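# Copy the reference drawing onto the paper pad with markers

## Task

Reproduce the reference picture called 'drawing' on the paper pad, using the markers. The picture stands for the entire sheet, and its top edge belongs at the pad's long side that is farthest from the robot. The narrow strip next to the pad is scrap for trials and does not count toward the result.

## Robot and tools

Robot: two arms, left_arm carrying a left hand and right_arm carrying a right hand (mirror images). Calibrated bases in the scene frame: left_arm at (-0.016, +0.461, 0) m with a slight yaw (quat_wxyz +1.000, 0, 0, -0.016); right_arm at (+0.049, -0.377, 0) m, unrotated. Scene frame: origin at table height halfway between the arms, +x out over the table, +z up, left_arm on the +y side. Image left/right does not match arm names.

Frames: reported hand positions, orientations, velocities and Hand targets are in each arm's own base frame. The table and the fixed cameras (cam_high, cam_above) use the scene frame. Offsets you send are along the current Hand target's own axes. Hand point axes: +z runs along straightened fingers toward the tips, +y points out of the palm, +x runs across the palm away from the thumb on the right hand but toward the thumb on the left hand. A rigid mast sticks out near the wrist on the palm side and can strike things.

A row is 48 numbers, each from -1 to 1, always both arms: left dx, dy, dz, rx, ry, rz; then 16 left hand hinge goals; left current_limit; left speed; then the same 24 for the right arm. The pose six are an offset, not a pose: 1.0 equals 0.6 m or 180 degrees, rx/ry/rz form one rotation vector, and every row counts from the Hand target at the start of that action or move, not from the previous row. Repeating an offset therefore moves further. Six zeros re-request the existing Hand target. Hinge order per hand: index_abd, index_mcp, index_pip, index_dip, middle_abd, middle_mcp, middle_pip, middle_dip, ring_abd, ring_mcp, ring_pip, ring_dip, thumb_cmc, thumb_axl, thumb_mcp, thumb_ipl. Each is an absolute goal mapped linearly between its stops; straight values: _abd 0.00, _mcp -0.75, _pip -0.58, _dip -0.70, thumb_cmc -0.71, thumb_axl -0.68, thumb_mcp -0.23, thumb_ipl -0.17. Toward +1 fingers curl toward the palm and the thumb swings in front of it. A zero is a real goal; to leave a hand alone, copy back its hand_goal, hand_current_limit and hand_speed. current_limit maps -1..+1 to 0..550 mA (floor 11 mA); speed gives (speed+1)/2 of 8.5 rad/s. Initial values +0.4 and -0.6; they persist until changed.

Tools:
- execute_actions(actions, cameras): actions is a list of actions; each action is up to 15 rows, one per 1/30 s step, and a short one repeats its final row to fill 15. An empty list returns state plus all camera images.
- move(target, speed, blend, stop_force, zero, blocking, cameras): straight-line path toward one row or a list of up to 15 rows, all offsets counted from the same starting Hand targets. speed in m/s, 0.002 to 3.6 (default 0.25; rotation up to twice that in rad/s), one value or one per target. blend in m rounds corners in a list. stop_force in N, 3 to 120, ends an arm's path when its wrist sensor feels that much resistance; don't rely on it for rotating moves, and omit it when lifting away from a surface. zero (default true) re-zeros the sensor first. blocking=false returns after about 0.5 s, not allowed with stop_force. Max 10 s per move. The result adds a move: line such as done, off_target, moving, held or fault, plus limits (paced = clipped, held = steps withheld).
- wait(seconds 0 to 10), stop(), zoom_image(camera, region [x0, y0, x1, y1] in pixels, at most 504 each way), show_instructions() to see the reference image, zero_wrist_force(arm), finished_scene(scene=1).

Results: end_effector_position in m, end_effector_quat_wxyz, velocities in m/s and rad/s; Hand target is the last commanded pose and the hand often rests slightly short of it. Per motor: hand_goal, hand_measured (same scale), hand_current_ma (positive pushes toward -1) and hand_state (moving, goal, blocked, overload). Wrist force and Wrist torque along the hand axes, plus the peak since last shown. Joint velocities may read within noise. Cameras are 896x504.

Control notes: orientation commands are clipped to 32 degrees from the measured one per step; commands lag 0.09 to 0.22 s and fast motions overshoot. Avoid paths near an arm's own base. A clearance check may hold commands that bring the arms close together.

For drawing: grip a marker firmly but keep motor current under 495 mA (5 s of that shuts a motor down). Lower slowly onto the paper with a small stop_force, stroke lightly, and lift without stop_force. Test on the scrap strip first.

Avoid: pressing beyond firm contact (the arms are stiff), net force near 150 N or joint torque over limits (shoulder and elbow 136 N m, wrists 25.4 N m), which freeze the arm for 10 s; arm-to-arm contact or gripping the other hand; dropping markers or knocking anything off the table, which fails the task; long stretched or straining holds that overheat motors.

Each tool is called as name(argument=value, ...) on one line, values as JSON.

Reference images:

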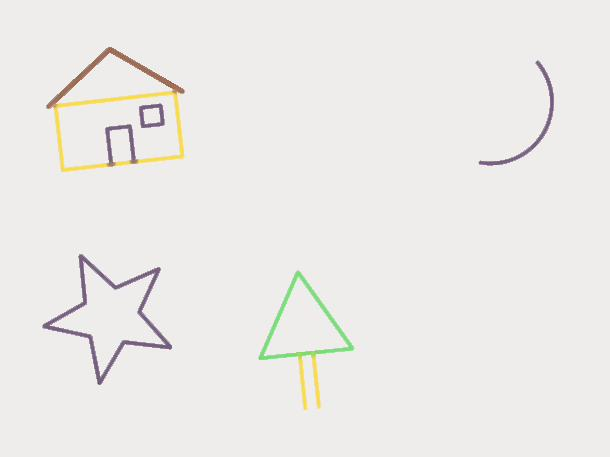

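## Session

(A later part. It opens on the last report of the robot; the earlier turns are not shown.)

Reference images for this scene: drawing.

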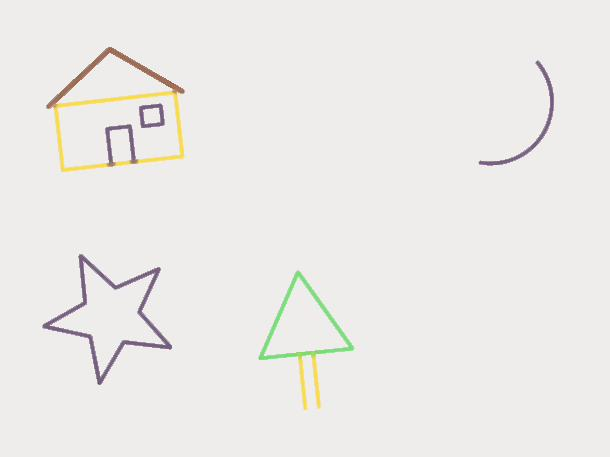

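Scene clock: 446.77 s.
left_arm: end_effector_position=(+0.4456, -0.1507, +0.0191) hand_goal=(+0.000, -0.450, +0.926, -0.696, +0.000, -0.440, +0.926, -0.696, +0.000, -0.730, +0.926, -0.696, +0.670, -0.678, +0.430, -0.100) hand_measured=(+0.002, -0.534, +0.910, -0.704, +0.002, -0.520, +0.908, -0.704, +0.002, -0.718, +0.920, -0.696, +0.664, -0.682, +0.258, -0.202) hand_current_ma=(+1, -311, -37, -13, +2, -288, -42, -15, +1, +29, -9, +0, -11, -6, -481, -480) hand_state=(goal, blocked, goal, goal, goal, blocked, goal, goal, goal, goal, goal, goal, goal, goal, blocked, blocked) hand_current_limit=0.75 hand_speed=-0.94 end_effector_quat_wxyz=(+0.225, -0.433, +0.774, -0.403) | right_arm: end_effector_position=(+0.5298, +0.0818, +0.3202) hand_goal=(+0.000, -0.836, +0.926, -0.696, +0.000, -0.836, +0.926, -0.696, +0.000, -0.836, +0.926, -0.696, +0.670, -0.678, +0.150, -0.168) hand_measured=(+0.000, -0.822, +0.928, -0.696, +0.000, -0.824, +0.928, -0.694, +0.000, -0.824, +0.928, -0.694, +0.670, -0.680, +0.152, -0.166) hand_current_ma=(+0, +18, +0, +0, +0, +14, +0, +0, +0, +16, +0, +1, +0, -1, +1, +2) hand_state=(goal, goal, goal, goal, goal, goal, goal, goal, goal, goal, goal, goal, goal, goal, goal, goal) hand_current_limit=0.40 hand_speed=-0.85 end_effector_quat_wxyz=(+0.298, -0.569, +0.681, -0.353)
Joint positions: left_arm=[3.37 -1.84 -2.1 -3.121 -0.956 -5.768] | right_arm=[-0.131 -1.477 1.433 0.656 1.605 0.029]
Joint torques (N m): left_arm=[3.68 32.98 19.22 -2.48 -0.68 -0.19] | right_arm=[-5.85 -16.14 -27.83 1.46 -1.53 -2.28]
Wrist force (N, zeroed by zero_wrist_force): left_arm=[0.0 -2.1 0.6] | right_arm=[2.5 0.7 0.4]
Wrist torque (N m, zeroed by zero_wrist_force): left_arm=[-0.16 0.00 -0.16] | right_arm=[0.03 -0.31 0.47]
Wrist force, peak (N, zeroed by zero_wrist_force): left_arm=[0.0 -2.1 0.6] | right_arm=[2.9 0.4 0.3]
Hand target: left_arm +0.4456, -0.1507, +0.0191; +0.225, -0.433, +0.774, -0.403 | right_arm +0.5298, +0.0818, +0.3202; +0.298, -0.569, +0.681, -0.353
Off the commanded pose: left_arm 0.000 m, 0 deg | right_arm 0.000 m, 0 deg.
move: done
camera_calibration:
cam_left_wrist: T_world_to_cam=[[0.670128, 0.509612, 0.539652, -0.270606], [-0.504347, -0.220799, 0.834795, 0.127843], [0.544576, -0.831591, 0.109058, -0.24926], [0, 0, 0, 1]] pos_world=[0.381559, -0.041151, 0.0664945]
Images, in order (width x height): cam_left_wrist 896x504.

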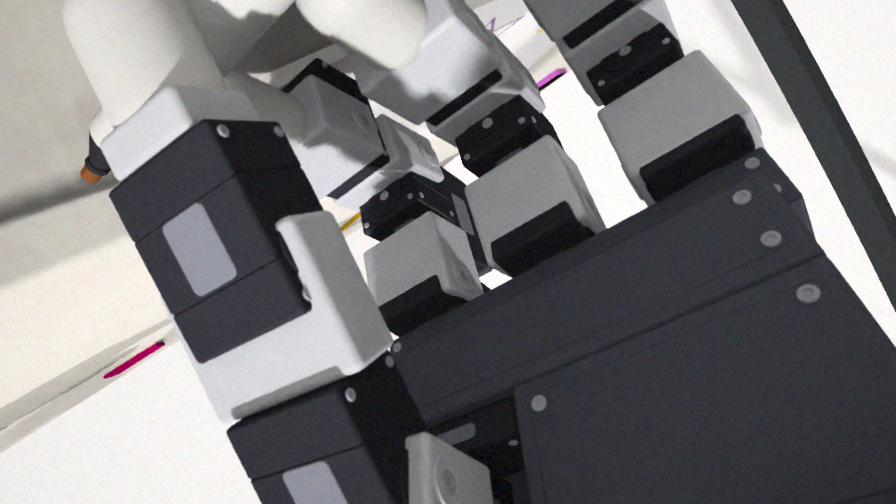

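move(target=[[0,-0.2471,-0.173,0,0,0,0,-0.45,0.927,-0.696,0,-0.44,0.927,-0.696,0,-0.73,0.927,-0.696,0.671,-0.677,0.43,-0.1,0.75,-0.94,0,0,0,0,0,0,0,-0.8356,0.927,-0.696,0,-0.8356,0.927,-0.696,0,-0.8356,0.927,-0.696,0.671,-0.677,0.15,-0.168,0.4,-0.85],[0.1652,-0.36,-0.012,0.2038,0.0282,0.5521,0,-0.45,0.927,-0.696,0,-0.44,0.927,-0.696,0,-0.73,0.927,-0.696,0.671,-0.677,0.43,-0.1,0.75,-0.94,0,0,0,0,0,0,0,-0.8356,0.927,-0.696,0,-0.8356,0.927,-0.696,0,-0.8356,0.927,-0.696,0.671,-0.677,0.15,-0.168,0.4,-0.85]], speed=[0.15,0.35], cameras=["cam_above","cam_left_wrist"])

zero_wrist_force(arm="left_arm")

Scene clock: 454.20 s.
left_arm: end_effector_position=(+0.4942, -0.2967, +0.2003) hand_goal=(+0.000, -0.450, +0.926, -0.696, +0.000, -0.440, +0.926, -0.696, +0.000, -0.730, +0.926, -0.696, +0.670, -0.678, +0.430, -0.100) hand_measured=(+0.002, -0.522, +0.910, -0.704, +0.002, -0.502, +0.908, -0.704, +0.002, -0.728, +0.922, -0.696, +0.662, -0.682, +0.250, -0.202) hand_current_ma=(+1, -257, -37, -13, +2, -215, -42, -15, +1, +3, -6, +0, -17, -7, -481, -481) hand_state=(goal, blocked, goal, goal, goal, blocked, goal, goal, goal, goal, goal, goal, goal, goal, blocked, blocked) hand_current_limit=0.75 hand_speed=-0.94 end_effector_quat_wxyz=(+0.527, +0.397, +0.687, -0.305) | right_arm: end_effector_position=(+0.5298, +0.0818, +0.3202) hand_goal=(+0.000, -0.836, +0.926, -0.696, +0.000, -0.836, +0.926, -0.696, +0.000, -0.836, +0.926, -0.696, +0.670, -0.678, +0.150, -0.168) hand_measured=(+0.000, -0.822, +0.928, -0.696, +0.000, -0.824, +0.928, -0.694, +0.000, -0.824, +0.928, -0.694, +0.670, -0.680, +0.152, -0.166) hand_current_ma=(+0, +18, +0, +0, +0, +14, +0, +0, +0, +16, +0, +1, +0, -1, +1, +2) hand_state=(goal, goal, goal, goal, goal, goal, goal, goal, goal, goal, goal, goal, goal, goal, goal, goal) hand_current_limit=0.40 hand_speed=-0.85 end_effector_quat_wxyz=(+0.298, -0.569, +0.681, -0.353)
Joint positions: left_arm=[3.082 -1.657 -2.064 -3.014 -0.632 -4.339] | right_arm=[-0.131 -1.477 1.433 0.656 1.605 0.029]
Joint torques (N m): left_arm=[12.91 14.72 22.5 -1.52 1.89 2.09] | right_arm=[-7.18 -16.41 -28.75 1.71 -1.34 -2.21]
Wrist force (N, zeroed by zero_wrist_force): left_arm=[1.8 -2.8 0.9] | right_arm=[2.4 0.4 0.5]
Wrist torque (N m, zeroed by zero_wrist_force): left_arm=[-0.45 -0.15 0.11] | right_arm=[-0.01 -0.30 0.46]
Wrist force, peak (N, zeroed by zero_wrist_force): left_arm=[1.8 -3.1 0.9] | right_arm=[2.9 0.6 0.6]
Hand target: left_arm +0.4942, -0.2967, +0.2003; +0.527, +0.397, +0.687, -0.305 | right_arm +0.5298, +0.0818, +0.3202; +0.298, -0.569, +0.681, -0.353
Off the commanded pose: left_arm 0.000 m, 0 deg | right_arm 0.000 m, 0 deg.
move: done
camera_calibration:
cam_left_wrist: T_world_to_cam=[[-0.462513, -0.432582, 0.773921, -0.0933862], [-0.849886, 0.464944, -0.248031, 0.55998], [-0.252537, -0.772463, -0.582689, 0.133083], [0, 0, 0, 1]] pos_world=[0.466336, -0.197955, 0.288712]
Images, in order (width x height): cam_above 896x504, cam_left_wrist 896x504.

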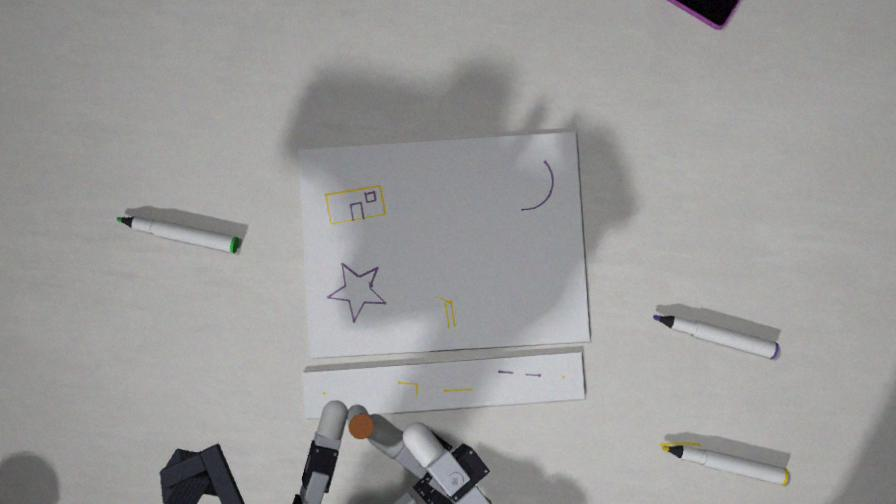

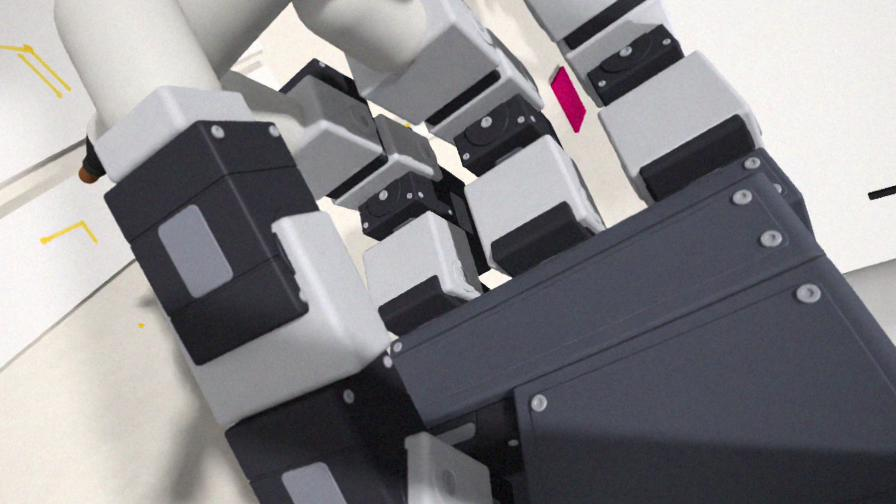

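Wrist force sensor zeroed.

move(target=[0.17434,0,0.04671,0,0,0,0,-0.45,0.927,-0.696,0,-0.44,0.927,-0.696,0,-0.73,0.927,-0.696,0.671,-0.677,0.43,-0.1,0.75,-0.94,0,0,0,0,0,0,0,-0.8356,0.927,-0.696,0,-0.8356,0.927,-0.696,0,-0.8356,0.927,-0.696,0.671,-0.677,0.15,-0.168,0.4,-0.85], speed=0.2)

move(target=[0.0354,0,0.0095,0,0,0,0,-0.45,0.927,-0.696,0,-0.44,0.927,-0.696,0,-0.73,0.927,-0.696,0.671,-0.677,0.43,-0.1,0.75,-0.94,0,0,0,0,0,0,0,-0.8356,0.927,-0.696,0,-0.8356,0.927,-0.696,0,-0.8356,0.927,-0.696,0.671,-0.677,0.15,-0.168,0.4,-0.85], speed=0.008, stop_force=3, cameras=["cam_left_wrist"])

Scene clock: 456.07 s.
left_arm: end_effector_position=(+0.4942, -0.2968, +0.0921) hand_goal=(+0.000, -0.450, +0.926, -0.696, +0.000, -0.440, +0.926, -0.696, +0.000, -0.730, +0.926, -0.696, +0.670, -0.678, +0.430, -0.100) hand_measured=(+0.002, -0.522, +0.910, -0.704, +0.002, -0.502, +0.908, -0.704, +0.002, -0.728, +0.922, -0.696, +0.662, -0.682, +0.250, -0.202) hand_current_ma=(+1, -257, -37, -13, +2, -215, -42, -15, +1, +3, -6, +0, -17, -7, -481, -481) hand_state=(goal, blocked, goal, goal, goal, blocked, goal, goal, goal, goal, goal, goal, goal, goal, blocked, blocked) hand_current_limit=0.75 hand_speed=-0.94 end_effector_quat_wxyz=(+0.527, +0.397, +0.687, -0.305) | right_arm: end_effector_position=(+0.5298, +0.0818, +0.3202) hand_goal=(+0.000, -0.836, +0.926, -0.696, +0.000, -0.836, +0.926, -0.696, +0.000, -0.836, +0.926, -0.696, +0.670, -0.678, +0.150, -0.168) hand_measured=(+0.000, -0.822, +0.928, -0.696, +0.000, -0.824, +0.928, -0.694, +0.000, -0.824, +0.928, -0.694, +0.670, -0.680, +0.152, -0.166) hand_current_ma=(+0, +18, +0, +0, +0, +14, +0, +0, +0, +16, +0, +1, +0, -1, +1, +2) hand_state=(goal, goal, goal, goal, goal, goal, goal, goal, goal, goal, goal, goal, goal, goal, goal, goal) hand_current_limit=0.40 hand_speed=-0.85 end_effector_quat_wxyz=(+0.298, -0.569, +0.681, -0.353)
Joint positions: left_arm=[3.082 -1.859 -2.182 -2.695 -0.632 -4.339] | right_arm=[-0.131 -1.477 1.433 0.656 1.605 0.029]
Joint torques (N m): left_arm=[-13.68 18.95 5.51 1.23 -0.42 -1.09] | right_arm=[-5.79 -16.58 -27.07 1.67 -1.46 -2.26]
Wrist force (N, zeroed by zero_wrist_force): left_arm=[0.0 -0.2 -0.2] | right_arm=[2.6 0.5 0.4]
Wrist torque (N m, zeroed by zero_wrist_force): left_arm=[0.00 -0.01 0.22] | right_arm=[0.01 -0.32 0.46]
Wrist force, peak (N, zeroed by zero_wrist_force): left_arm=[-1.4 0.0 -0.5] | right_arm=[2.9 0.6 0.6]
Hand target: left_arm +0.4942, -0.2968, +0.0921; +0.527, +0.397, +0.687, -0.305 | right_arm +0.5298, +0.0818, +0.3202; +0.298, -0.569, +0.681, -0.353
Off the commanded pose: left_arm 0.000 m, 0 deg | right_arm 0.000 m, 0 deg.
move: done

Scene clock: 459.77 s.
left_arm: end_effector_position=(+0.4942, -0.2968, +0.0701) hand_goal=(+0.000, -0.450, +0.926, -0.696, +0.000, -0.440, +0.926, -0.696, +0.000, -0.730, +0.926, -0.696, +0.670, -0.678, +0.430, -0.100) hand_measured=(+0.002, -0.522, +0.910, -0.704, +0.002, -0.502, +0.908, -0.704, +0.002, -0.728, +0.922, -0.696, +0.662, -0.682, +0.250, -0.202) hand_current_ma=(+1, -257, -37, -13, +2, -215, -42, -15, +1, +3, -6, +0, -17, -7, -481, -481) hand_state=(goal, blocked, goal, goal, goal, blocked, goal, goal, goal, goal, goal, goal, goal, goal, blocked, blocked) hand_current_limit=0.75 hand_speed=-0.94 end_effector_quat_wxyz=(+0.527, +0.397, +0.687, -0.305) | right_arm: end_effector_position=(+0.5298, +0.0818, +0.3202) hand_goal=(+0.000, -0.836, +0.926, -0.696, +0.000, -0.836, +0.926, -0.696, +0.000, -0.836, +0.926, -0.696, +0.670, -0.678, +0.150, -0.168) hand_measured=(+0.000, -0.822, +0.928, -0.696, +0.000, -0.824, +0.928, -0.694, +0.000, -0.824, +0.928, -0.694, +0.670, -0.680, +0.152, -0.166) hand_current_ma=(+0, +18, +0, +0, +0, +14, +0, +0, +0, +16, +0, +1, +0, -1, +1, +2) hand_state=(goal, goal, goal, goal, goal, goal, goal, goal, goal, goal, goal, goal, goal, goal, goal, goal) hand_current_limit=0.40 hand_speed=-0.85 end_effector_quat_wxyz=(+0.298, -0.569, +0.681, -0.353)
Joint positions: left_arm=[3.082 -1.91 -2.197 -2.629 -0.632 -4.339] | right_arm=[-0.131 -1.477 1.433 0.656 1.605 0.029]
Joint torques (N m): left_arm=[-13.46 20.96 4.87 1.32 -0.57 -1.22] | right_arm=[-5.83 -16.36 -27.17 1.44 -1.11 -2.11]
Wrist force (N, zeroed by zero_wrist_force): left_arm=[-0.1 0.0 0.3] | right_arm=[2.7 0.7 0.1]
Wrist torque (N m, zeroed by zero_wrist_force): left_arm=[-0.03 0.02 0.18] | right_arm=[0.05 -0.32 0.48]
Wrist force, peak (N, zeroed by zero_wrist_force): left_arm=[-0.1 -0.5 -0.5] | right_arm=[3.1 0.8 0.5]
Hand target: left_arm +0.4942, -0.2968, +0.0701; +0.527, +0.397, +0.687, -0.305 | right_arm +0.5298, +0.0818, +0.3202; +0.298, -0.569, +0.681, -0.353
Off the commanded pose: left_arm 0.000 m, 0 deg | right_arm 0.000 m, 0 deg.
move: done
camera_calibration:
cam_left_wrist: T_world_to_cam=[[-0.462712, -0.432653, 0.773763, 0.00756293], [-0.849748, 0.465197, -0.248034, 0.527779], [-0.252639, -0.772271, -0.582898, 0.0572253], [0, 0, 0, 1]] pos_world=[0.466436, -0.198055, 0.158412]
Images, in order (width x height): cam_left_wrist 896x504.

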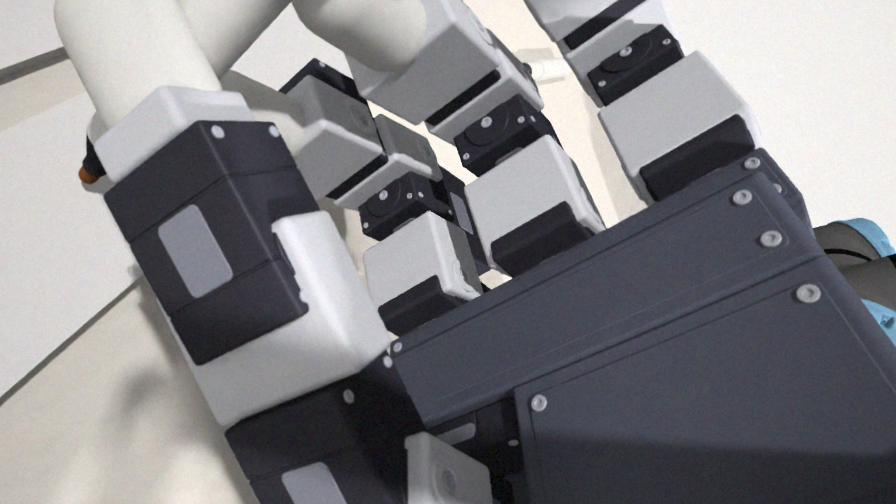

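move(target=[0.0403,0,0.0108,0,0,0,0,-0.45,0.927,-0.696,0,-0.44,0.927,-0.696,0,-0.73,0.927,-0.696,0.671,-0.677,0.43,-0.1,0.75,-0.94,0,0,0,0,0,0,0,-0.8356,0.927,-0.696,0,-0.8356,0.927,-0.696,0,-0.8356,0.927,-0.696,0.671,-0.677,0.15,-0.168,0.4,-0.85], speed=0.007, stop_force=3, cameras=["cam_left_wrist","cam_high","cam_above"])

Scene clock: 462.17 s.
left_arm: end_effector_position=(+0.4942, -0.2969, +0.0660) hand_goal=(+0.000, -0.450, +0.926, -0.696, +0.000, -0.440, +0.926, -0.696, +0.000, -0.730, +0.926, -0.696, +0.670, -0.678, +0.430, -0.100) hand_measured=(+0.000, -0.522, +0.910, -0.704, +0.002, -0.502, +0.908, -0.704, +0.002, -0.728, +0.922, -0.696, +0.662, -0.680, +0.250, -0.202) hand_current_ma=(+0, -257, -37, -13, +1, -215, -42, -15, +1, +3, -6, +0, -17, -3, -481, -481) hand_state=(goal, blocked, goal, goal, goal, blocked, goal, goal, goal, goal, goal, goal, goal, goal, blocked, blocked) hand_current_limit=0.75 hand_speed=-0.94 end_effector_quat_wxyz=(+0.527, +0.397, +0.687, -0.305) | right_arm: end_effector_position=(+0.5298, +0.0818, +0.3202) hand_goal=(+0.000, -0.836, +0.926, -0.696, +0.000, -0.836, +0.926, -0.696, +0.000, -0.836, +0.926, -0.696, +0.670, -0.678, +0.150, -0.168) hand_measured=(+0.000, -0.822, +0.928, -0.696, +0.000, -0.824, +0.928, -0.694, +0.000, -0.824, +0.928, -0.694, +0.670, -0.680, +0.152, -0.166) hand_current_ma=(+0, +18, +0, +0, +0, +14, +0, +0, +0, +16, +0, +1, +0, -1, +1, +2) hand_state=(goal, goal, goal, goal, goal, goal, goal, goal, goal, goal, goal, goal, goal, goal, goal, goal) hand_current_limit=0.40 hand_speed=-0.85 end_effector_quat_wxyz=(+0.298, -0.569, +0.681, -0.353)
Joint positions: left_arm=[3.082 -1.92 -2.199 -2.616 -0.632 -4.339] | right_arm=[-0.131 -1.477 1.433 0.656 1.605 0.029]
Joint torques (N m): left_arm=[-10.27 33.05 16.79 -2.06 -0.42 0.92] | right_arm=[-5.14 -16.96 -27.43 1.45 -1.07 -2.19]
Wrist force (N, zeroed by zero_wrist_force): left_arm=[-3.2 -0.3 -0.4] | right_arm=[2.4 0.9 0.5]
Wrist torque (N m, zeroed by zero_wrist_force): left_arm=[0.00 0.08 0.18] | right_arm=[0.05 -0.29 0.46]
Wrist force, peak (N, zeroed by zero_wrist_force): left_arm=[-4.7 -0.3 -0.5] | right_arm=[2.9 0.8 0.2]
Hand target: left_arm +0.4942, -0.2968, +0.0660; +0.527, +0.397, +0.687, -0.305 (not the last commanded pose) | right_arm +0.5298, +0.0818, +0.3202; +0.298, -0.569, +0.681, -0.353
Off the commanded pose: left_arm 0.021 m, 0 deg | right_arm 0.000 m, 0 deg.
move: contact (left_arm)
camera_calibration:
cam_left_wrist: T_world_to_cam=[[-0.462712, -0.432653, 0.773763, 0.0107354], [-0.849748, 0.465197, -0.248034, 0.526762], [-0.252639, -0.772271, -0.582898, 0.0548354], [0, 0, 0, 1]] pos_world=[0.466436, -0.198055, 0.154312]
Images, in order (width x height): cam_high 896x504, cam_above 896x504, cam_left_wrist 896x504.

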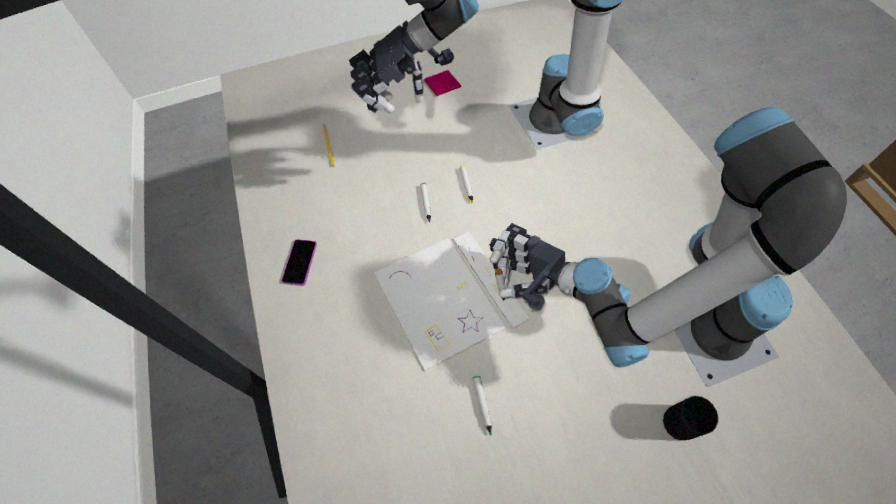

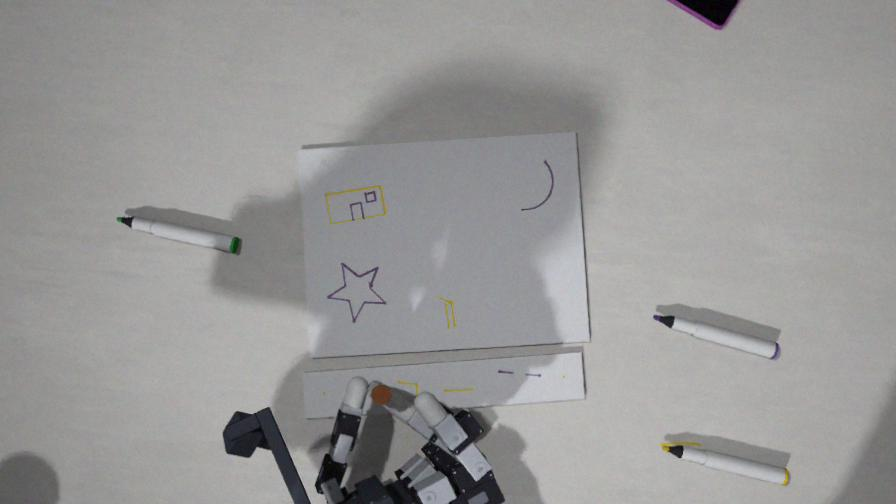

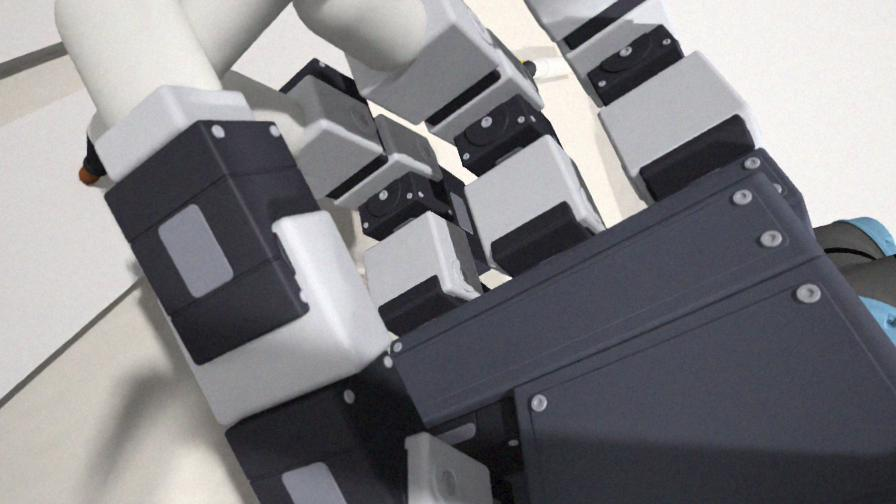

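move(target=[[-0.0008,0,-0.0002,0,0,0,0,-0.45,0.927,-0.696,0,-0.44,0.927,-0.696,0,-0.73,0.927,-0.696,0.671,-0.677,0.43,-0.1,0.75,-0.94,0,0,0,0,0,0,0,-0.8356,0.927,-0.696,0,-0.8356,0.927,-0.696,0,-0.8356,0.927,-0.696,0.671,-0.677,0.15,-0.168,0.4,-0.85],[0.00368,0.01,-0.0169,0,0,0,0,-0.45,0.927,-0.696,0,-0.44,0.927,-0.696,0,-0.73,0.927,-0.696,0.671,-0.677,0.43,-0.1,0.75,-0.94,0,0,0,0,0,0,0,-0.8356,0.927,-0.696,0,-0.8356,0.927,-0.696,0,-0.8356,0.927,-0.696,0.671,-0.677,0.15,-0.168,0.4,-0.85]], speed=0.03)

move(target=[[-0.01932,0,-0.00518,0,0,0,0,-0.45,0.927,-0.696,0,-0.44,0.927,-0.696,0,-0.73,0.927,-0.696,0.671,-0.677,0.43,-0.1,0.75,-0.94,0,0,0,0,0,0,0,-0.8356,0.927,-0.696,0,-0.8356,0.927,-0.696,0,-0.8356,0.927,-0.696,0.671,-0.677,0.15,-0.168,0.4,-0.85],[-0.06414,-0.09167,0.14818,0,0,0,0,-0.45,0.927,-0.696,0,-0.44,0.927,-0.696,0,-0.73,0.927,-0.696,0.671,-0.677,0.43,-0.1,0.75,-0.94,0,0,0,0,0,0,0,-0.8356,0.927,-0.696,0,-0.8356,0.927,-0.696,0,-0.8356,0.927,-0.696,0.671,-0.677,0.15,-0.168,0.4,-0.85]], speed=[0.06,0.15], blend=[0.005,0], cameras=["cam_above"])

zoom_image(camera="cam_above", region=[300, 340, 420, 420])

Scene clock: 465.10 s.
left_arm: end_effector_position=(+0.4943, -0.2850, +0.0664) hand_goal=(+0.000, -0.450, +0.926, -0.696, +0.000, -0.440, +0.926, -0.696, +0.000, -0.730, +0.926, -0.696, +0.670, -0.678, +0.430, -0.100) hand_measured=(+0.000, -0.522, +0.910, -0.704, +0.002, -0.502, +0.908, -0.704, +0.002, -0.728, +0.922, -0.696, +0.660, -0.680, +0.250, -0.202) hand_current_ma=(+0, -257, -37, -13, +1, -215, -42, -15, +1, +3, -6, +0, -18, -5, -481, -481) hand_state=(goal, blocked, goal, goal, goal, blocked, goal, goal, goal, goal, goal, goal, goal, goal, blocked, blocked) hand_current_limit=0.75 hand_speed=-0.94 end_effector_quat_wxyz=(+0.527, +0.397, +0.687, -0.305) | right_arm: end_effector_position=(+0.5298, +0.0818, +0.3202) hand_goal=(+0.000, -0.836, +0.926, -0.696, +0.000, -0.836, +0.926, -0.696, +0.000, -0.836, +0.926, -0.696, +0.670, -0.678, +0.150, -0.168) hand_measured=(+0.000, -0.822, +0.928, -0.696, +0.000, -0.824, +0.928, -0.694, +0.000, -0.824, +0.928, -0.694, +0.670, -0.680, +0.152, -0.166) hand_current_ma=(+0, +18, +0, +0, +0, +14, +0, +0, +0, +16, +0, +1, +0, -1, +1, +2) hand_state=(goal, goal, goal, goal, goal, goal, goal, goal, goal, goal, goal, goal, goal, goal, goal, goal) hand_current_limit=0.40 hand_speed=-0.85 end_effector_quat_wxyz=(+0.298, -0.569, +0.681, -0.353)
Joint positions: left_arm=[3.119 -1.916 -2.208 -2.635 -0.599 -4.31] | right_arm=[-0.131 -1.477 1.433 0.656 1.605 0.029]
Joint torques (N m): left_arm=[13.02 33.04 3.41 -1.65 1.85 1.85] | right_arm=[-6.52 -17.47 -28.21 1.31 -1.1 -2.29]
Wrist force (N, zeroed by zero_wrist_force): left_arm=[0.0 -0.2 -0.2] | right_arm=[2.7 0.5 0.4]
Wrist torque (N m, zeroed by zero_wrist_force): left_arm=[0.00 -0.05 0.05] | right_arm=[0.01 -0.34 0.47]
Wrist force, peak (N, zeroed by zero_wrist_force): left_arm=[-3.2 -0.4 -0.5] | right_arm=[2.9 0.5 0.4]
Hand target: left_arm +0.4943, -0.2849, +0.0664; +0.527, +0.397, +0.687, -0.305 | right_arm +0.5298, +0.0818, +0.3202; +0.298, -0.569, +0.681, -0.353
Off the commanded pose: left_arm 0.000 m, 0 deg | right_arm 0.000 m, 0 deg.
move: done

Scene clock: 466.77 s.
left_arm: end_effector_position=(+0.4944, -0.3952, +0.0807) hand_goal=(+0.000, -0.450, +0.926, -0.696, +0.000, -0.440, +0.926, -0.696, +0.000, -0.730, +0.926, -0.696, +0.670, -0.678, +0.430, -0.100) hand_measured=(+0.000, -0.522, +0.910, -0.704, +0.002, -0.502, +0.908, -0.704, +0.002, -0.728, +0.922, -0.696, +0.660, -0.680, +0.250, -0.202) hand_current_ma=(+0, -257, -37, -13, +1, -215, -42, -15, +1, +2, -6, +0, -19, -5, -481, -481) hand_state=(goal, blocked, goal, goal, goal, blocked, goal, goal, goal, goal, goal, goal, goal, goal, blocked, blocked) hand_current_limit=0.75 hand_speed=-0.94 end_effector_quat_wxyz=(+0.527, +0.397, +0.687, -0.305) | right_arm: end_effector_position=(+0.5298, +0.0818, +0.3202) hand_goal=(+0.000, -0.836, +0.926, -0.696, +0.000, -0.836, +0.926, -0.696, +0.000, -0.836, +0.926, -0.696, +0.670, -0.678, +0.150, -0.168) hand_measured=(+0.000, -0.822, +0.928, -0.696, +0.000, -0.824, +0.928, -0.694, +0.000, -0.824, +0.928, -0.694, +0.670, -0.680, +0.152, -0.166) hand_current_ma=(+0, +18, +0, +0, +0, +14, +0, +0, +0, +16, +0, +1, +0, -1, +1, +2) hand_state=(goal, goal, goal, goal, goal, goal, goal, goal, goal, goal, goal, goal, goal, goal, goal, goal) hand_current_limit=0.40 hand_speed=-0.85 end_effector_quat_wxyz=(+0.298, -0.569, +0.681, -0.353)
Joint positions: left_arm=[2.805 -1.955 -2.06 -2.607 -0.888 -4.493] | right_arm=[-0.131 -1.477 1.433 0.656 1.605 0.029]
Joint torques (N m): left_arm=[-13.18 24.08 20.11 -0.94 -0.91 -1.34] | right_arm=[-5.02 -17.71 -27.78 1.54 -1.38 -2.14]
Wrist force (N, zeroed by zero_wrist_force): left_arm=[0.3 -0.3 -0.3] | right_arm=[2.7 0.7 0.3]
Wrist torque (N m, zeroed by zero_wrist_force): left_arm=[0.02 -0.02 0.19] | right_arm=[0.04 -0.34 0.49]
Wrist force, peak (N, zeroed by zero_wrist_force): left_arm=[-0.2 0.3 -0.8] | right_arm=[2.9 0.5 0.5]
Hand target: left_arm +0.4945, -0.3954, +0.0807; +0.527, +0.397, +0.687, -0.305 | right_arm +0.5298, +0.0818, +0.3202; +0.298, -0.569, +0.681, -0.353
Off the commanded pose: left_arm 0.000 m, 0 deg | right_arm 0.000 m, 0 deg.
move: done
Images, in order (width x height): cam_above 896x504.

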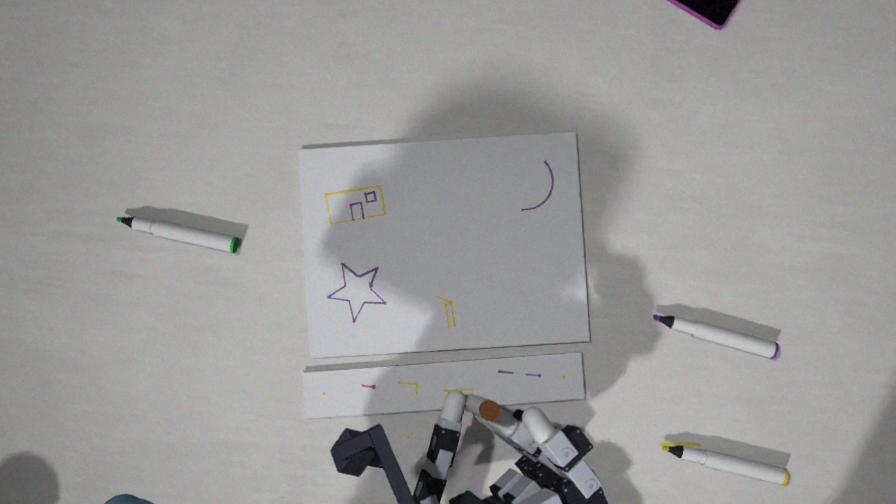

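Scaled by 4.200 from the camera's 896x504 image, which has a finer 1280x720 frame.

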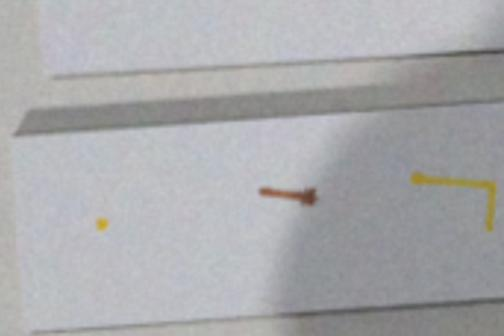

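move(target=[0.00837,0.00866,0.00742,0,0,0,0,-0.45,0.927,-0.696,0,-0.44,0.927,-0.696,0,-0.73,0.927,-0.696,0.671,-0.677,0.43,-0.1,0.75,-0.94,0,0,0,0,0,0,0,-0.8356,0.927,-0.696,0,-0.8356,0.927,-0.696,0,-0.8356,0.927,-0.696,0.671,-0.677,0.15,-0.168,0.4,-0.85], speed=0.1)

move(target=[0.0258,0,0.0069,0,0,0,0,-0.45,0.927,-0.696,0,-0.44,0.927,-0.696,0,-0.73,0.927,-0.696,0.671,-0.677,0.43,-0.1,0.75,-0.94,0,0,0,0,0,0,0,-0.8356,0.927,-0.696,0,-0.8356,0.927,-0.696,0,-0.8356,0.927,-0.696,0.671,-0.677,0.15,-0.168,0.4,-0.85], speed=0.008, stop_force=3)

move(target=[-0.0483,0,-0.0129,0,0,0,0,-0.45,0.927,-0.696,0,-0.44,0.927,-0.696,0,-0.73,0.927,-0.696,0.671,-0.677,0.43,-0.1,0.75,-0.94,0,0,0,0,0,0,0,-0.8356,0.927,-0.696,0,-0.8356,0.927,-0.696,0,-0.8356,0.927,-0.696,0.671,-0.677,0.15,-0.168,0.4,-0.85], speed=0.1, cameras=["cam_above"])

zoom_image(camera="cam_above", region=[420, 340, 540, 420])

Scene clock: 468.43 s.
left_arm: end_effector_position=(+0.5004, -0.3954, +0.0748) hand_goal=(+0.000, -0.450, +0.926, -0.696, +0.000, -0.440, +0.926, -0.696, +0.000, -0.730, +0.926, -0.696, +0.670, -0.678, +0.430, -0.100) hand_measured=(+0.000, -0.522, +0.910, -0.704, +0.002, -0.502, +0.908, -0.704, +0.002, -0.728, +0.922, -0.696, +0.660, -0.680, +0.250, -0.202) hand_current_ma=(+0, -257, -37, -13, +1, -215, -42, -15, +1, +2, -6, +0, -19, -5, -481, -481) hand_state=(goal, blocked, goal, goal, goal, blocked, goal, goal, goal, goal, goal, goal, goal, goal, blocked, blocked) hand_current_limit=0.75 hand_speed=-0.94 end_effector_quat_wxyz=(+0.527, +0.397, +0.687, -0.305) | right_arm: end_effector_position=(+0.5298, +0.0818, +0.3202) hand_goal=(+0.000, -0.836, +0.926, -0.696, +0.000, -0.836, +0.926, -0.696, +0.000, -0.836, +0.926, -0.696, +0.670, -0.678, +0.150, -0.168) hand_measured=(+0.000, -0.822, +0.928, -0.696, +0.000, -0.824, +0.928, -0.694, +0.000, -0.824, +0.928, -0.694, +0.670, -0.680, +0.152, -0.166) hand_current_ma=(+0, +18, +0, +0, +0, +14, +0, +0, +0, +16, +0, +1, +0, -1, +1, +2) hand_state=(goal, goal, goal, goal, goal, goal, goal, goal, goal, goal, goal, goal, goal, goal, goal, goal) hand_current_limit=0.40 hand_speed=-0.85 end_effector_quat_wxyz=(+0.298, -0.569, +0.681, -0.353)
Joint positions: left_arm=[2.81 -1.976 -2.049 -2.598 -0.884 -4.491] | right_arm=[-0.131 -1.477 1.433 0.656 1.605 0.029]
Joint torques (N m): left_arm=[13.7 26.7 19.83 1.85 1.78 1.84] | right_arm=[-5.35 -17.94 -27.2 1.55 -0.93 -1.95]
Wrist force (N, zeroed by zero_wrist_force): left_arm=[0.2 -0.1 -0.3] | right_arm=[2.7 0.7 0.5]
Wrist torque (N m, zeroed by zero_wrist_force): left_arm=[0.04 -0.01 0.00] | right_arm=[0.01 -0.34 0.48]
Wrist force, peak (N, zeroed by zero_wrist_force): left_arm=[-0.1 -0.5 -0.3] | right_arm=[2.8 0.6 0.3]
Hand target: left_arm +0.5005, -0.3954, +0.0747; +0.527, +0.397, +0.687, -0.305 | right_arm +0.5298, +0.0818, +0.3202; +0.298, -0.569, +0.681, -0.353
Off the commanded pose: left_arm 0.000 m, 0 deg | right_arm 0.000 m, 0 deg.
move: done

Scene clock: 470.80 s.
left_arm: end_effector_position=(+0.5005, -0.3954, +0.0661) hand_goal=(+0.000, -0.450, +0.926, -0.696, +0.000, -0.440, +0.926, -0.696, +0.000, -0.730, +0.926, -0.696, +0.670, -0.678, +0.430, -0.100) hand_measured=(+0.000, -0.522, +0.910, -0.704, +0.002, -0.502, +0.908, -0.704, +0.002, -0.728, +0.922, -0.696, +0.662, -0.680, +0.250, -0.202) hand_current_ma=(+0, -257, -37, -13, +1, -215, -42, -15, +1, +2, -6, +0, -17, -3, -481, -481) hand_state=(goal, blocked, goal, goal, goal, blocked, goal, goal, goal, goal, goal, goal, goal, goal, blocked, blocked) hand_current_limit=0.75 hand_speed=-0.94 end_effector_quat_wxyz=(+0.527, +0.397, +0.687, -0.305) | right_arm: end_effector_position=(+0.5298, +0.0818, +0.3202) hand_goal=(+0.000, -0.836, +0.926, -0.696, +0.000, -0.836, +0.926, -0.696, +0.000, -0.836, +0.926, -0.696, +0.670, -0.678, +0.150, -0.168) hand_measured=(+0.000, -0.822, +0.928, -0.696, +0.000, -0.824, +0.928, -0.694, +0.000, -0.824, +0.928, -0.694, +0.670, -0.680, +0.152, -0.166) hand_current_ma=(+0, +18, +0, +0, +0, +14, +0, +0, +0, +16, +0, +1, +0, -1, +1, +2) hand_state=(goal, goal, goal, goal, goal, goal, goal, goal, goal, goal, goal, goal, goal, goal, goal, goal) hand_current_limit=0.40 hand_speed=-0.85 end_effector_quat_wxyz=(+0.298, -0.569, +0.681, -0.353)
Joint positions: left_arm=[2.81 -1.994 -2.054 -2.576 -0.884 -4.491] | right_arm=[-0.131 -1.477 1.433 0.656 1.605 0.029]
Joint torques (N m): left_arm=[12.74 38.18 18.33 -1.46 0.75 0.44] | right_arm=[-5.39 -17.15 -25.58 1.45 -1.06 -2.03]
Wrist force (N, zeroed by zero_wrist_force): left_arm=[-2.7 -0.7 -0.4] | right_arm=[2.6 0.7 0.5]
Wrist torque (N m, zeroed by zero_wrist_force): left_arm=[-0.02 0.08 0.01] | right_arm=[0.02 -0.33 0.47]
Wrist force, peak (N, zeroed by zero_wrist_force): left_arm=[-4.5 -0.3 -0.5] | right_arm=[2.8 0.8 0.5]
Hand target: left_arm +0.5005, -0.3954, +0.0661; +0.527, +0.397, +0.687, -0.305 (not the last commanded pose) | right_arm +0.5298, +0.0818, +0.3202; +0.298, -0.569, +0.681, -0.353
Off the commanded pose: left_arm 0.007 m, 0 deg | right_arm 0.000 m, 0 deg.
move: contact (left_arm)

Scene clock: 471.83 s.
left_arm: end_effector_position=(+0.5005, -0.3954, +0.0959) hand_goal=(+0.000, -0.450, +0.926, -0.696, +0.000, -0.440, +0.926, -0.696, +0.000, -0.730, +0.926, -0.696, +0.670, -0.678, +0.430, -0.100) hand_measured=(+0.000, -0.522, +0.910, -0.704, +0.002, -0.502, +0.908, -0.704, +0.002, -0.728, +0.922, -0.696, +0.660, -0.680, +0.250, -0.202) hand_current_ma=(+0, -257, -37, -13, +1, -215, -42, -15, +1, +2, -6, +0, -19, -5, -481, -481) hand_state=(goal, blocked, goal, goal, goal, blocked, goal, goal, goal, goal, goal, goal, goal, goal, blocked, blocked) hand_current_limit=0.75 hand_speed=-0.94 end_effector_quat_wxyz=(+0.527, +0.397, +0.687, -0.305) end_effector_velocity=(+0.000, +0.000, +0.001) end_effector_angular_velocity=(+0.001, +0.001, +0.000) | right_arm: end_effector_position=(+0.5298, +0.0818, +0.3202) hand_goal=(+0.000, -0.836, +0.926, -0.696, +0.000, -0.836, +0.926, -0.696, +0.000, -0.836, +0.926, -0.696, +0.670, -0.678, +0.150, -0.168) hand_measured=(+0.000, -0.822, +0.928, -0.696, +0.000, -0.824, +0.928, -0.694, +0.000, -0.824, +0.928, -0.694, +0.670, -0.680, +0.152, -0.166) hand_current_ma=(+0, +18, +0, +0, +0, +14, +0, +0, +0, +16, +0, +1, +0, -1, +1, +2) hand_state=(goal, goal, goal, goal, goal, goal, goal, goal, goal, goal, goal, goal, goal, goal, goal, goal) hand_current_limit=0.40 hand_speed=-0.85 end_effector_quat_wxyz=(+0.298, -0.569, +0.681, -0.353)
Joint positions: left_arm=[2.81 -1.934 -2.035 -2.655 -0.884 -4.491] | right_arm=[-0.131 -1.477 1.433 0.656 1.605 0.029]
Joint velocities: left_arm=[0 0.002 0.001 -0.005 0 0] | right_arm=[within noise]
Joint torques (N m): left_arm=[-6.83 38.72 19.82 -0.98 1.75 1.87] | right_arm=[-4.68 -17.4 -25.93 1.3 -0.87 -2.01]
Wrist force (N, zeroed by zero_wrist_force): left_arm=[0.1 -0.3 -0.2] | right_arm=[2.7 0.6 0.3]
Wrist torque (N m, zeroed by zero_wrist_force): left_arm=[-0.01 -0.02 0.06] | right_arm=[0.04 -0.33 0.48]
Wrist force, peak (N, zeroed by zero_wrist_force): left_arm=[-2.6 -0.5 -0.6] | right_arm=[2.8 0.7 0.3]
Hand target: left_arm +0.5005, -0.3954, +0.0961; +0.527, +0.397, +0.687, -0.305 | right_arm +0.5298, +0.0818, +0.3202; +0.298, -0.569, +0.681, -0.353
Off the commanded pose: left_arm 0.000 m, 0 deg | right_arm 0.000 m, 0 deg.
move: done
Images, in order (width x height): cam_above 896x504.

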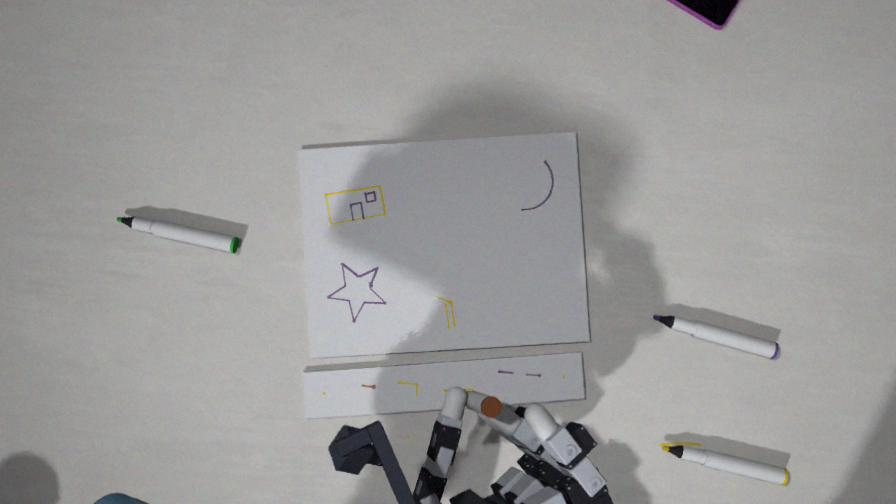

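Scaled by 4.200 from the camera's 896x504 image, which has a finer 1280x720 frame.

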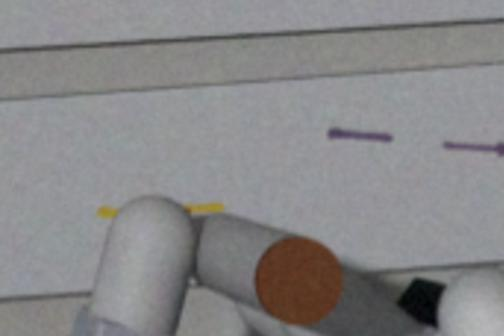

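move(target=[0.00183,0.43025,-0.09637,0,0,0,0,-0.45,0.927,-0.696,0,-0.44,0.927,-0.696,0,-0.73,0.927,-0.696,0.671,-0.677,0.43,-0.1,0.75,-0.94,0,0,0,0,0,0,0,-0.8356,0.927,-0.696,0,-0.8356,0.927,-0.696,0,-0.8356,0.927,-0.696,0.671,-0.677,0.15,-0.168,0.4,-0.85], speed=0.3, cameras=["cam_above"])

zoom_image(camera="cam_above", region=[420, 340, 540, 420])

zoom_image(camera="cam_above", region=[300, 160, 420, 240])

Scene clock: 475.93 s.
left_arm: end_effector_position=(+0.6960, -0.2178, +0.1100) hand_goal=(+0.000, -0.450, +0.926, -0.696, +0.000, -0.440, +0.926, -0.696, +0.000, -0.730, +0.926, -0.696, +0.670, -0.678, +0.430, -0.100) hand_measured=(+0.000, -0.522, +0.910, -0.704, +0.002, -0.502, +0.908, -0.704, +0.002, -0.728, +0.922, -0.696, +0.660, -0.680, +0.250, -0.202) hand_current_ma=(+0, -257, -37, -13, +1, -215, -42, -15, +1, +2, -6, +0, -19, -5, -481, -481) hand_state=(goal, blocked, goal, goal, goal, blocked, goal, goal, goal, goal, goal, goal, goal, goal, blocked, blocked) hand_current_limit=0.75 hand_speed=-0.94 end_effector_quat_wxyz=(+0.528, +0.397, +0.687, -0.305) | right_arm: end_effector_position=(+0.5298, +0.0818, +0.3202) hand_goal=(+0.000, -0.836, +0.926, -0.696, +0.000, -0.836, +0.926, -0.696, +0.000, -0.836, +0.926, -0.696, +0.670, -0.678, +0.150, -0.168) hand_measured=(+0.000, -0.822, +0.928, -0.696, +0.000, -0.824, +0.928, -0.694, +0.000, -0.824, +0.928, -0.694, +0.670, -0.680, +0.152, -0.166) hand_current_ma=(+0, +18, +0, +0, +0, +14, +0, +0, +0, +16, +0, +1, +0, -1, +1, +2) hand_state=(goal, goal, goal, goal, goal, goal, goal, goal, goal, goal, goal, goal, goal, goal, goal, goal) hand_current_limit=0.40 hand_speed=-0.85 end_effector_quat_wxyz=(+0.298, -0.569, +0.681, -0.353)
Joint positions: left_arm=[3.26 -2.185 -1.602 -3.091 -0.478 -4.171] | right_arm=[-0.131 -1.477 1.433 0.656 1.605 0.029]
Joint torques (N m): left_arm=[13.69 36.16 22.6 -2.02 2.3 1.88] | right_arm=[-6.2 -16.5 -27.14 1.28 -0.99 -2.16]
Wrist force (N, zeroed by zero_wrist_force): left_arm=[-0.2 -0.2 -0.2] | right_arm=[2.5 0.6 0.6]
Wrist torque (N m, zeroed by zero_wrist_force): left_arm=[0.01 0.04 0.00] | right_arm=[0.00 -0.32 0.47]
Wrist force, peak (N, zeroed by zero_wrist_force): left_arm=[-0.3 1.5 -0.4] | right_arm=[2.9 0.6 0.5]
Hand target: left_arm +0.6961, -0.2178, +0.1100; +0.527, +0.397, +0.687, -0.305 | right_arm +0.5298, +0.0818, +0.3202; +0.298, -0.569, +0.681, -0.353
Off the commanded pose: left_arm 0.000 m, 0 deg | right_arm 0.000 m, 0 deg.
move: done
Images, in order (width x height): cam_above 896x504.

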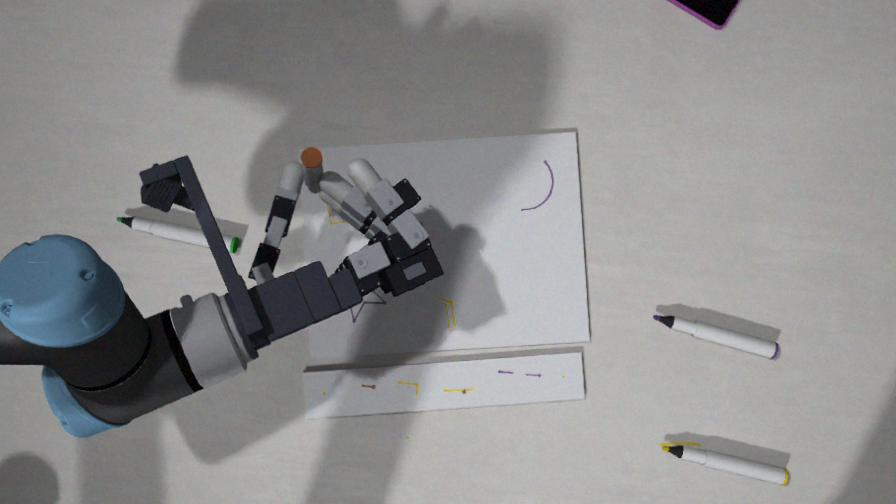

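Scaled by 4.200 from the camera's 896x504 image, which has a finer 1280x720 frame.

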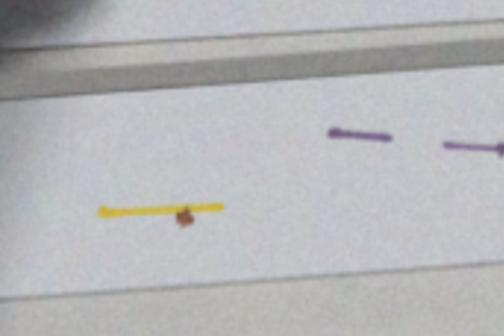

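Scaled by 4.200 from the camera's 896x504 image, which has a finer 1280x720 frame.

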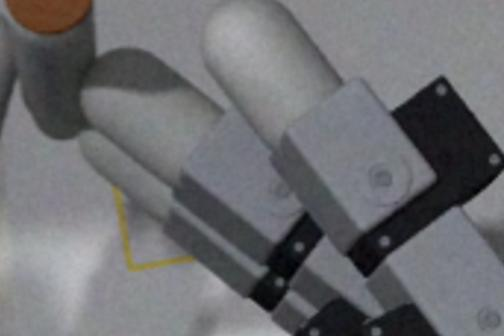

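move(target=[0.05795,0,0.01553,0,0,0,0,-0.45,0.927,-0.696,0,-0.44,0.927,-0.696,0,-0.73,0.927,-0.696,0.671,-0.677,0.43,-0.1,0.75,-0.94,0,0,0,0,0,0,0,-0.8356,0.927,-0.696,0,-0.8356,0.927,-0.696,0,-0.8356,0.927,-0.696,0.671,-0.677,0.15,-0.168,0.4,-0.85], speed=0.12)

zero_wrist_force(arm="left_arm")

move(target=[0.0225,0,0.006,0,0,0,0,-0.45,0.927,-0.696,0,-0.44,0.927,-0.696,0,-0.73,0.927,-0.696,0.671,-0.677,0.43,-0.1,0.75,-0.94,0,0,0,0,0,0,0,-0.8356,0.927,-0.696,0,-0.8356,0.927,-0.696,0,-0.8356,0.927,-0.696,0.671,-0.677,0.15,-0.168,0.4,-0.85], speed=0.007, stop_force=3)

Scene clock: 478.27 s.
left_arm: end_effector_position=(+0.6961, -0.2177, +0.0742) hand_goal=(+0.000, -0.450, +0.926, -0.696, +0.000, -0.440, +0.926, -0.696, +0.000, -0.730, +0.926, -0.696, +0.670, -0.678, +0.430, -0.100) hand_measured=(+0.000, -0.522, +0.910, -0.704, +0.002, -0.502, +0.908, -0.704, +0.002, -0.728, +0.922, -0.696, +0.660, -0.680, +0.250, -0.202) hand_current_ma=(+0, -257, -37, -13, +1, -215, -42, -15, +1, +2, -6, +0, -19, -5, -481, -481) hand_state=(goal, blocked, goal, goal, goal, blocked, goal, goal, goal, goal, goal, goal, goal, goal, blocked, blocked) hand_current_limit=0.75 hand_speed=-0.94 end_effector_quat_wxyz=(+0.527, +0.397, +0.687, -0.305) | right_arm: end_effector_position=(+0.5298, +0.0818, +0.3202) hand_goal=(+0.000, -0.836, +0.926, -0.696, +0.000, -0.836, +0.926, -0.696, +0.000, -0.836, +0.926, -0.696, +0.670, -0.678, +0.150, -0.168) hand_measured=(+0.000, -0.822, +0.928, -0.696, +0.000, -0.824, +0.928, -0.694, +0.000, -0.824, +0.928, -0.694, +0.670, -0.680, +0.152, -0.166) hand_current_ma=(+0, +18, +0, +0, +0, +14, +0, +0, +0, +16, +0, +1, +0, -1, +1, +2) hand_state=(goal, goal, goal, goal, goal, goal, goal, goal, goal, goal, goal, goal, goal, goal, goal, goal) hand_current_limit=0.40 hand_speed=-0.85 end_effector_quat_wxyz=(+0.298, -0.569, +0.681, -0.353)
Joint positions: left_arm=[3.26 -2.239 -1.622 -3.018 -0.478 -4.17] | right_arm=[-0.131 -1.477 1.433 0.656 1.605 0.029]
Joint torques (N m): left_arm=[-14.06 36.16 7.95 0.5 -0.48 -1.24] | right_arm=[-5.81 -17.62 -25.79 1.28 -0.89 -1.91]
Wrist force (N, zeroed by zero_wrist_force): left_arm=[-0.2 0.1 -0.4] | right_arm=[2.4 0.7 0.4]
Wrist torque (N m, zeroed by zero_wrist_force): left_arm=[0.06 0.01 0.18] | right_arm=[0.03 -0.30 0.46]
Wrist force, peak (N, zeroed by zero_wrist_force): left_arm=[-0.8 -0.4 -0.3] | right_arm=[2.7 0.9 0.5]
Hand target: left_arm +0.6961, -0.2178, +0.0740; +0.527, +0.397, +0.687, -0.305 | right_arm +0.5298, +0.0818, +0.3202; +0.298, -0.569, +0.681, -0.353
Off the commanded pose: left_arm 0.000 m, 0 deg | right_arm 0.000 m, 0 deg.
move: done

Wrist force sensor zeroed.

Scene clock: 480.70 s.
left_arm: end_effector_position=(+0.6961, -0.2178, +0.0662) hand_goal=(+0.000, -0.450, +0.926, -0.696, +0.000, -0.440, +0.926, -0.696, +0.000, -0.730, +0.926, -0.696, +0.670, -0.678, +0.430, -0.100) hand_measured=(+0.000, -0.522, +0.910, -0.704, +0.000, -0.502, +0.908, -0.704, +0.002, -0.728, +0.922, -0.696, +0.662, -0.680, +0.250, -0.202) hand_current_ma=(+0, -257, -37, -13, +1, -215, -42, -15, +1, +2, -6, +0, -17, -3, -481, -481) hand_state=(goal, blocked, goal, goal, goal, blocked, goal, goal, goal, goal, goal, goal, goal, goal, blocked, blocked) hand_current_limit=0.75 hand_speed=-0.94 end_effector_quat_wxyz=(+0.527, +0.397, +0.687, -0.305) | right_arm: end_effector_position=(+0.5298, +0.0818, +0.3202) hand_goal=(+0.000, -0.836, +0.926, -0.696, +0.000, -0.836, +0.926, -0.696, +0.000, -0.836, +0.926, -0.696, +0.670, -0.678, +0.150, -0.168) hand_measured=(+0.000, -0.822, +0.928, -0.696, +0.000, -0.824, +0.928, -0.694, +0.000, -0.824, +0.928, -0.694, +0.670, -0.680, +0.152, -0.166) hand_current_ma=(+0, +18, +0, +0, +0, +14, +0, +0, +0, +16, +0, +1, +0, -1, +1, +2) hand_state=(goal, goal, goal, goal, goal, goal, goal, goal, goal, goal, goal, goal, goal, goal, goal, goal) hand_current_limit=0.40 hand_speed=-0.85 end_effector_quat_wxyz=(+0.298, -0.569, +0.681, -0.353)
Joint positions: left_arm=[3.26 -2.251 -1.625 -3.002 -0.478 -4.17] | right_arm=[-0.131 -1.477 1.433 0.656 1.605 0.029]
Joint torques (N m): left_arm=[-11.9 49.19 19.98 -2.43 -0.21 -0.56] | right_arm=[-5.17 -17.37 -27.27 1.41 -0.89 -1.81]
Wrist force (N, zeroed by zero_wrist_force): left_arm=[-2.9 -0.3 0.0] | right_arm=[2.6 0.5 0.4]
Wrist torque (N m, zeroed by zero_wrist_force): left_arm=[-0.03 0.04 0.03] | right_arm=[0.02 -0.32 0.46]
Wrist force, peak (N, zeroed by zero_wrist_force): left_arm=[-4.7 -0.2 -0.3] | right_arm=[2.9 0.5 0.4]
Hand target: left_arm +0.6961, -0.2178, +0.0662; +0.527, +0.397, +0.687, -0.305 (not the last commanded pose) | right_arm +0.5298, +0.0818, +0.3202; +0.298, -0.569, +0.681, -0.353
Off the commanded pose: left_arm 0.006 m, 0 deg | right_arm 0.000 m, 0 deg.
move: contact (left_arm)

move(target=[-0.0169,0.02761,0.0618,0,0,0,0,-0.45,0.927,-0.696,0,-0.44,0.927,-0.696,0,-0.73,0.927,-0.696,0.671,-0.677,0.43,-0.1,0.75,-0.94,0,0,0,0,0,0,0,-0.8356,0.927,-0.696,0,-0.8356,0.927,-0.696,0,-0.8356,0.927,-0.696,0.671,-0.677,0.15,-0.168,0.4,-0.85], speed=0.03, cameras=["cam_left_wrist"])

Scene clock: 482.97 s.
left_arm: end_effector_position=(+0.7295, -0.2428, +0.0665) hand_goal=(+0.000, -0.450, +0.926, -0.696, +0.000, -0.440, +0.926, -0.696, +0.000, -0.730, +0.926, -0.696, +0.670, -0.678, +0.430, -0.100) hand_measured=(+0.000, -0.520, +0.912, -0.704, +0.000, -0.502, +0.908, -0.704, +0.002, -0.728, +0.922, -0.696, +0.662, -0.680, +0.250, -0.202) hand_current_ma=(+0, -246, -29, -13, +1, -215, -42, -15, +1, +2, -6, +0, -17, -3, -481, -481) hand_state=(goal, blocked, goal, goal, goal, blocked, goal, goal, goal, goal, goal, goal, goal, goal, blocked, blocked) hand_current_limit=0.75 hand_speed=-0.94 end_effector_quat_wxyz=(+0.527, +0.397, +0.687, -0.305) | right_arm: end_effector_position=(+0.5298, +0.0818, +0.3202) hand_goal=(+0.000, -0.836, +0.926, -0.696, +0.000, -0.836, +0.926, -0.696, +0.000, -0.836, +0.926, -0.696, +0.670, -0.678, +0.150, -0.168) hand_measured=(+0.000, -0.822, +0.928, -0.696, +0.000, -0.824, +0.928, -0.694, +0.000, -0.824, +0.928, -0.694, +0.670, -0.680, +0.152, -0.166) hand_current_ma=(+0, +18, +0, +0, +0, +14, +0, +0, +0, +16, +0, +1, +0, -1, +1, +2) hand_state=(goal, goal, goal, goal, goal, goal, goal, goal, goal, goal, goal, goal, goal, goal, goal, goal) hand_current_limit=0.40 hand_speed=-0.85 end_effector_quat_wxyz=(+0.298, -0.569, +0.681, -0.353)
Joint positions: left_arm=[3.206 -2.307 -1.508 -3.012 -0.523 -4.231] | right_arm=[-0.131 -1.477 1.433 0.656 1.605 0.029]
Joint torques (N m): left_arm=[-13.69 39.91 21.29 -2.2 -0.39 -1.34] | right_arm=[-4.65 -17.05 -26.09 1.5 -0.72 -2.02]
Wrist force (N, zeroed by zero_wrist_force): left_arm=[-0.3 0.1 -0.1] | right_arm=[2.7 0.5 0.3]
Wrist torque (N m, zeroed by zero_wrist_force): left_arm=[0.03 0.03 -0.03] | right_arm=[0.01 -0.33 0.48]
Wrist force, peak (N, zeroed by zero_wrist_force): left_arm=[-3.1 0.0 -0.1] | right_arm=[2.9 0.5 0.5]
Hand target: left_arm +0.7297, -0.2428, +0.0665; +0.527, +0.397, +0.687, -0.305 | right_arm +0.5298, +0.0818, +0.3202; +0.298, -0.569, +0.681, -0.353
Off the commanded pose: left_arm 0.000 m, 0 deg | right_arm 0.000 m, 0 deg.
move: done
camera_calibration:
cam_left_wrist: T_world_to_cam=[[-0.46279, -0.432654, 0.773716, 0.142692], [-0.849733, 0.465164, -0.248143, 0.701667], [-0.252545, -0.77229, -0.582914, 0.156286], [0, 0, 0, 1]] pos_world=[0.701736, -0.143955, 0.154812]
Images, in order (width x height): cam_left_wrist 896x504.

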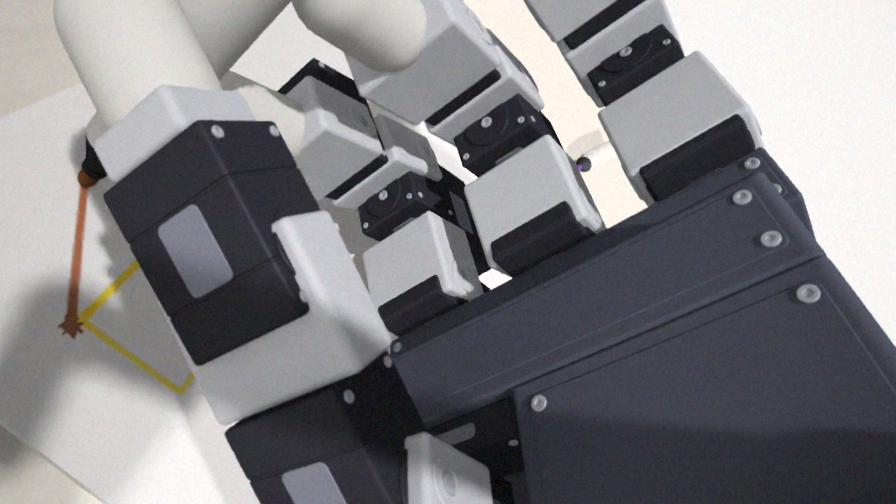

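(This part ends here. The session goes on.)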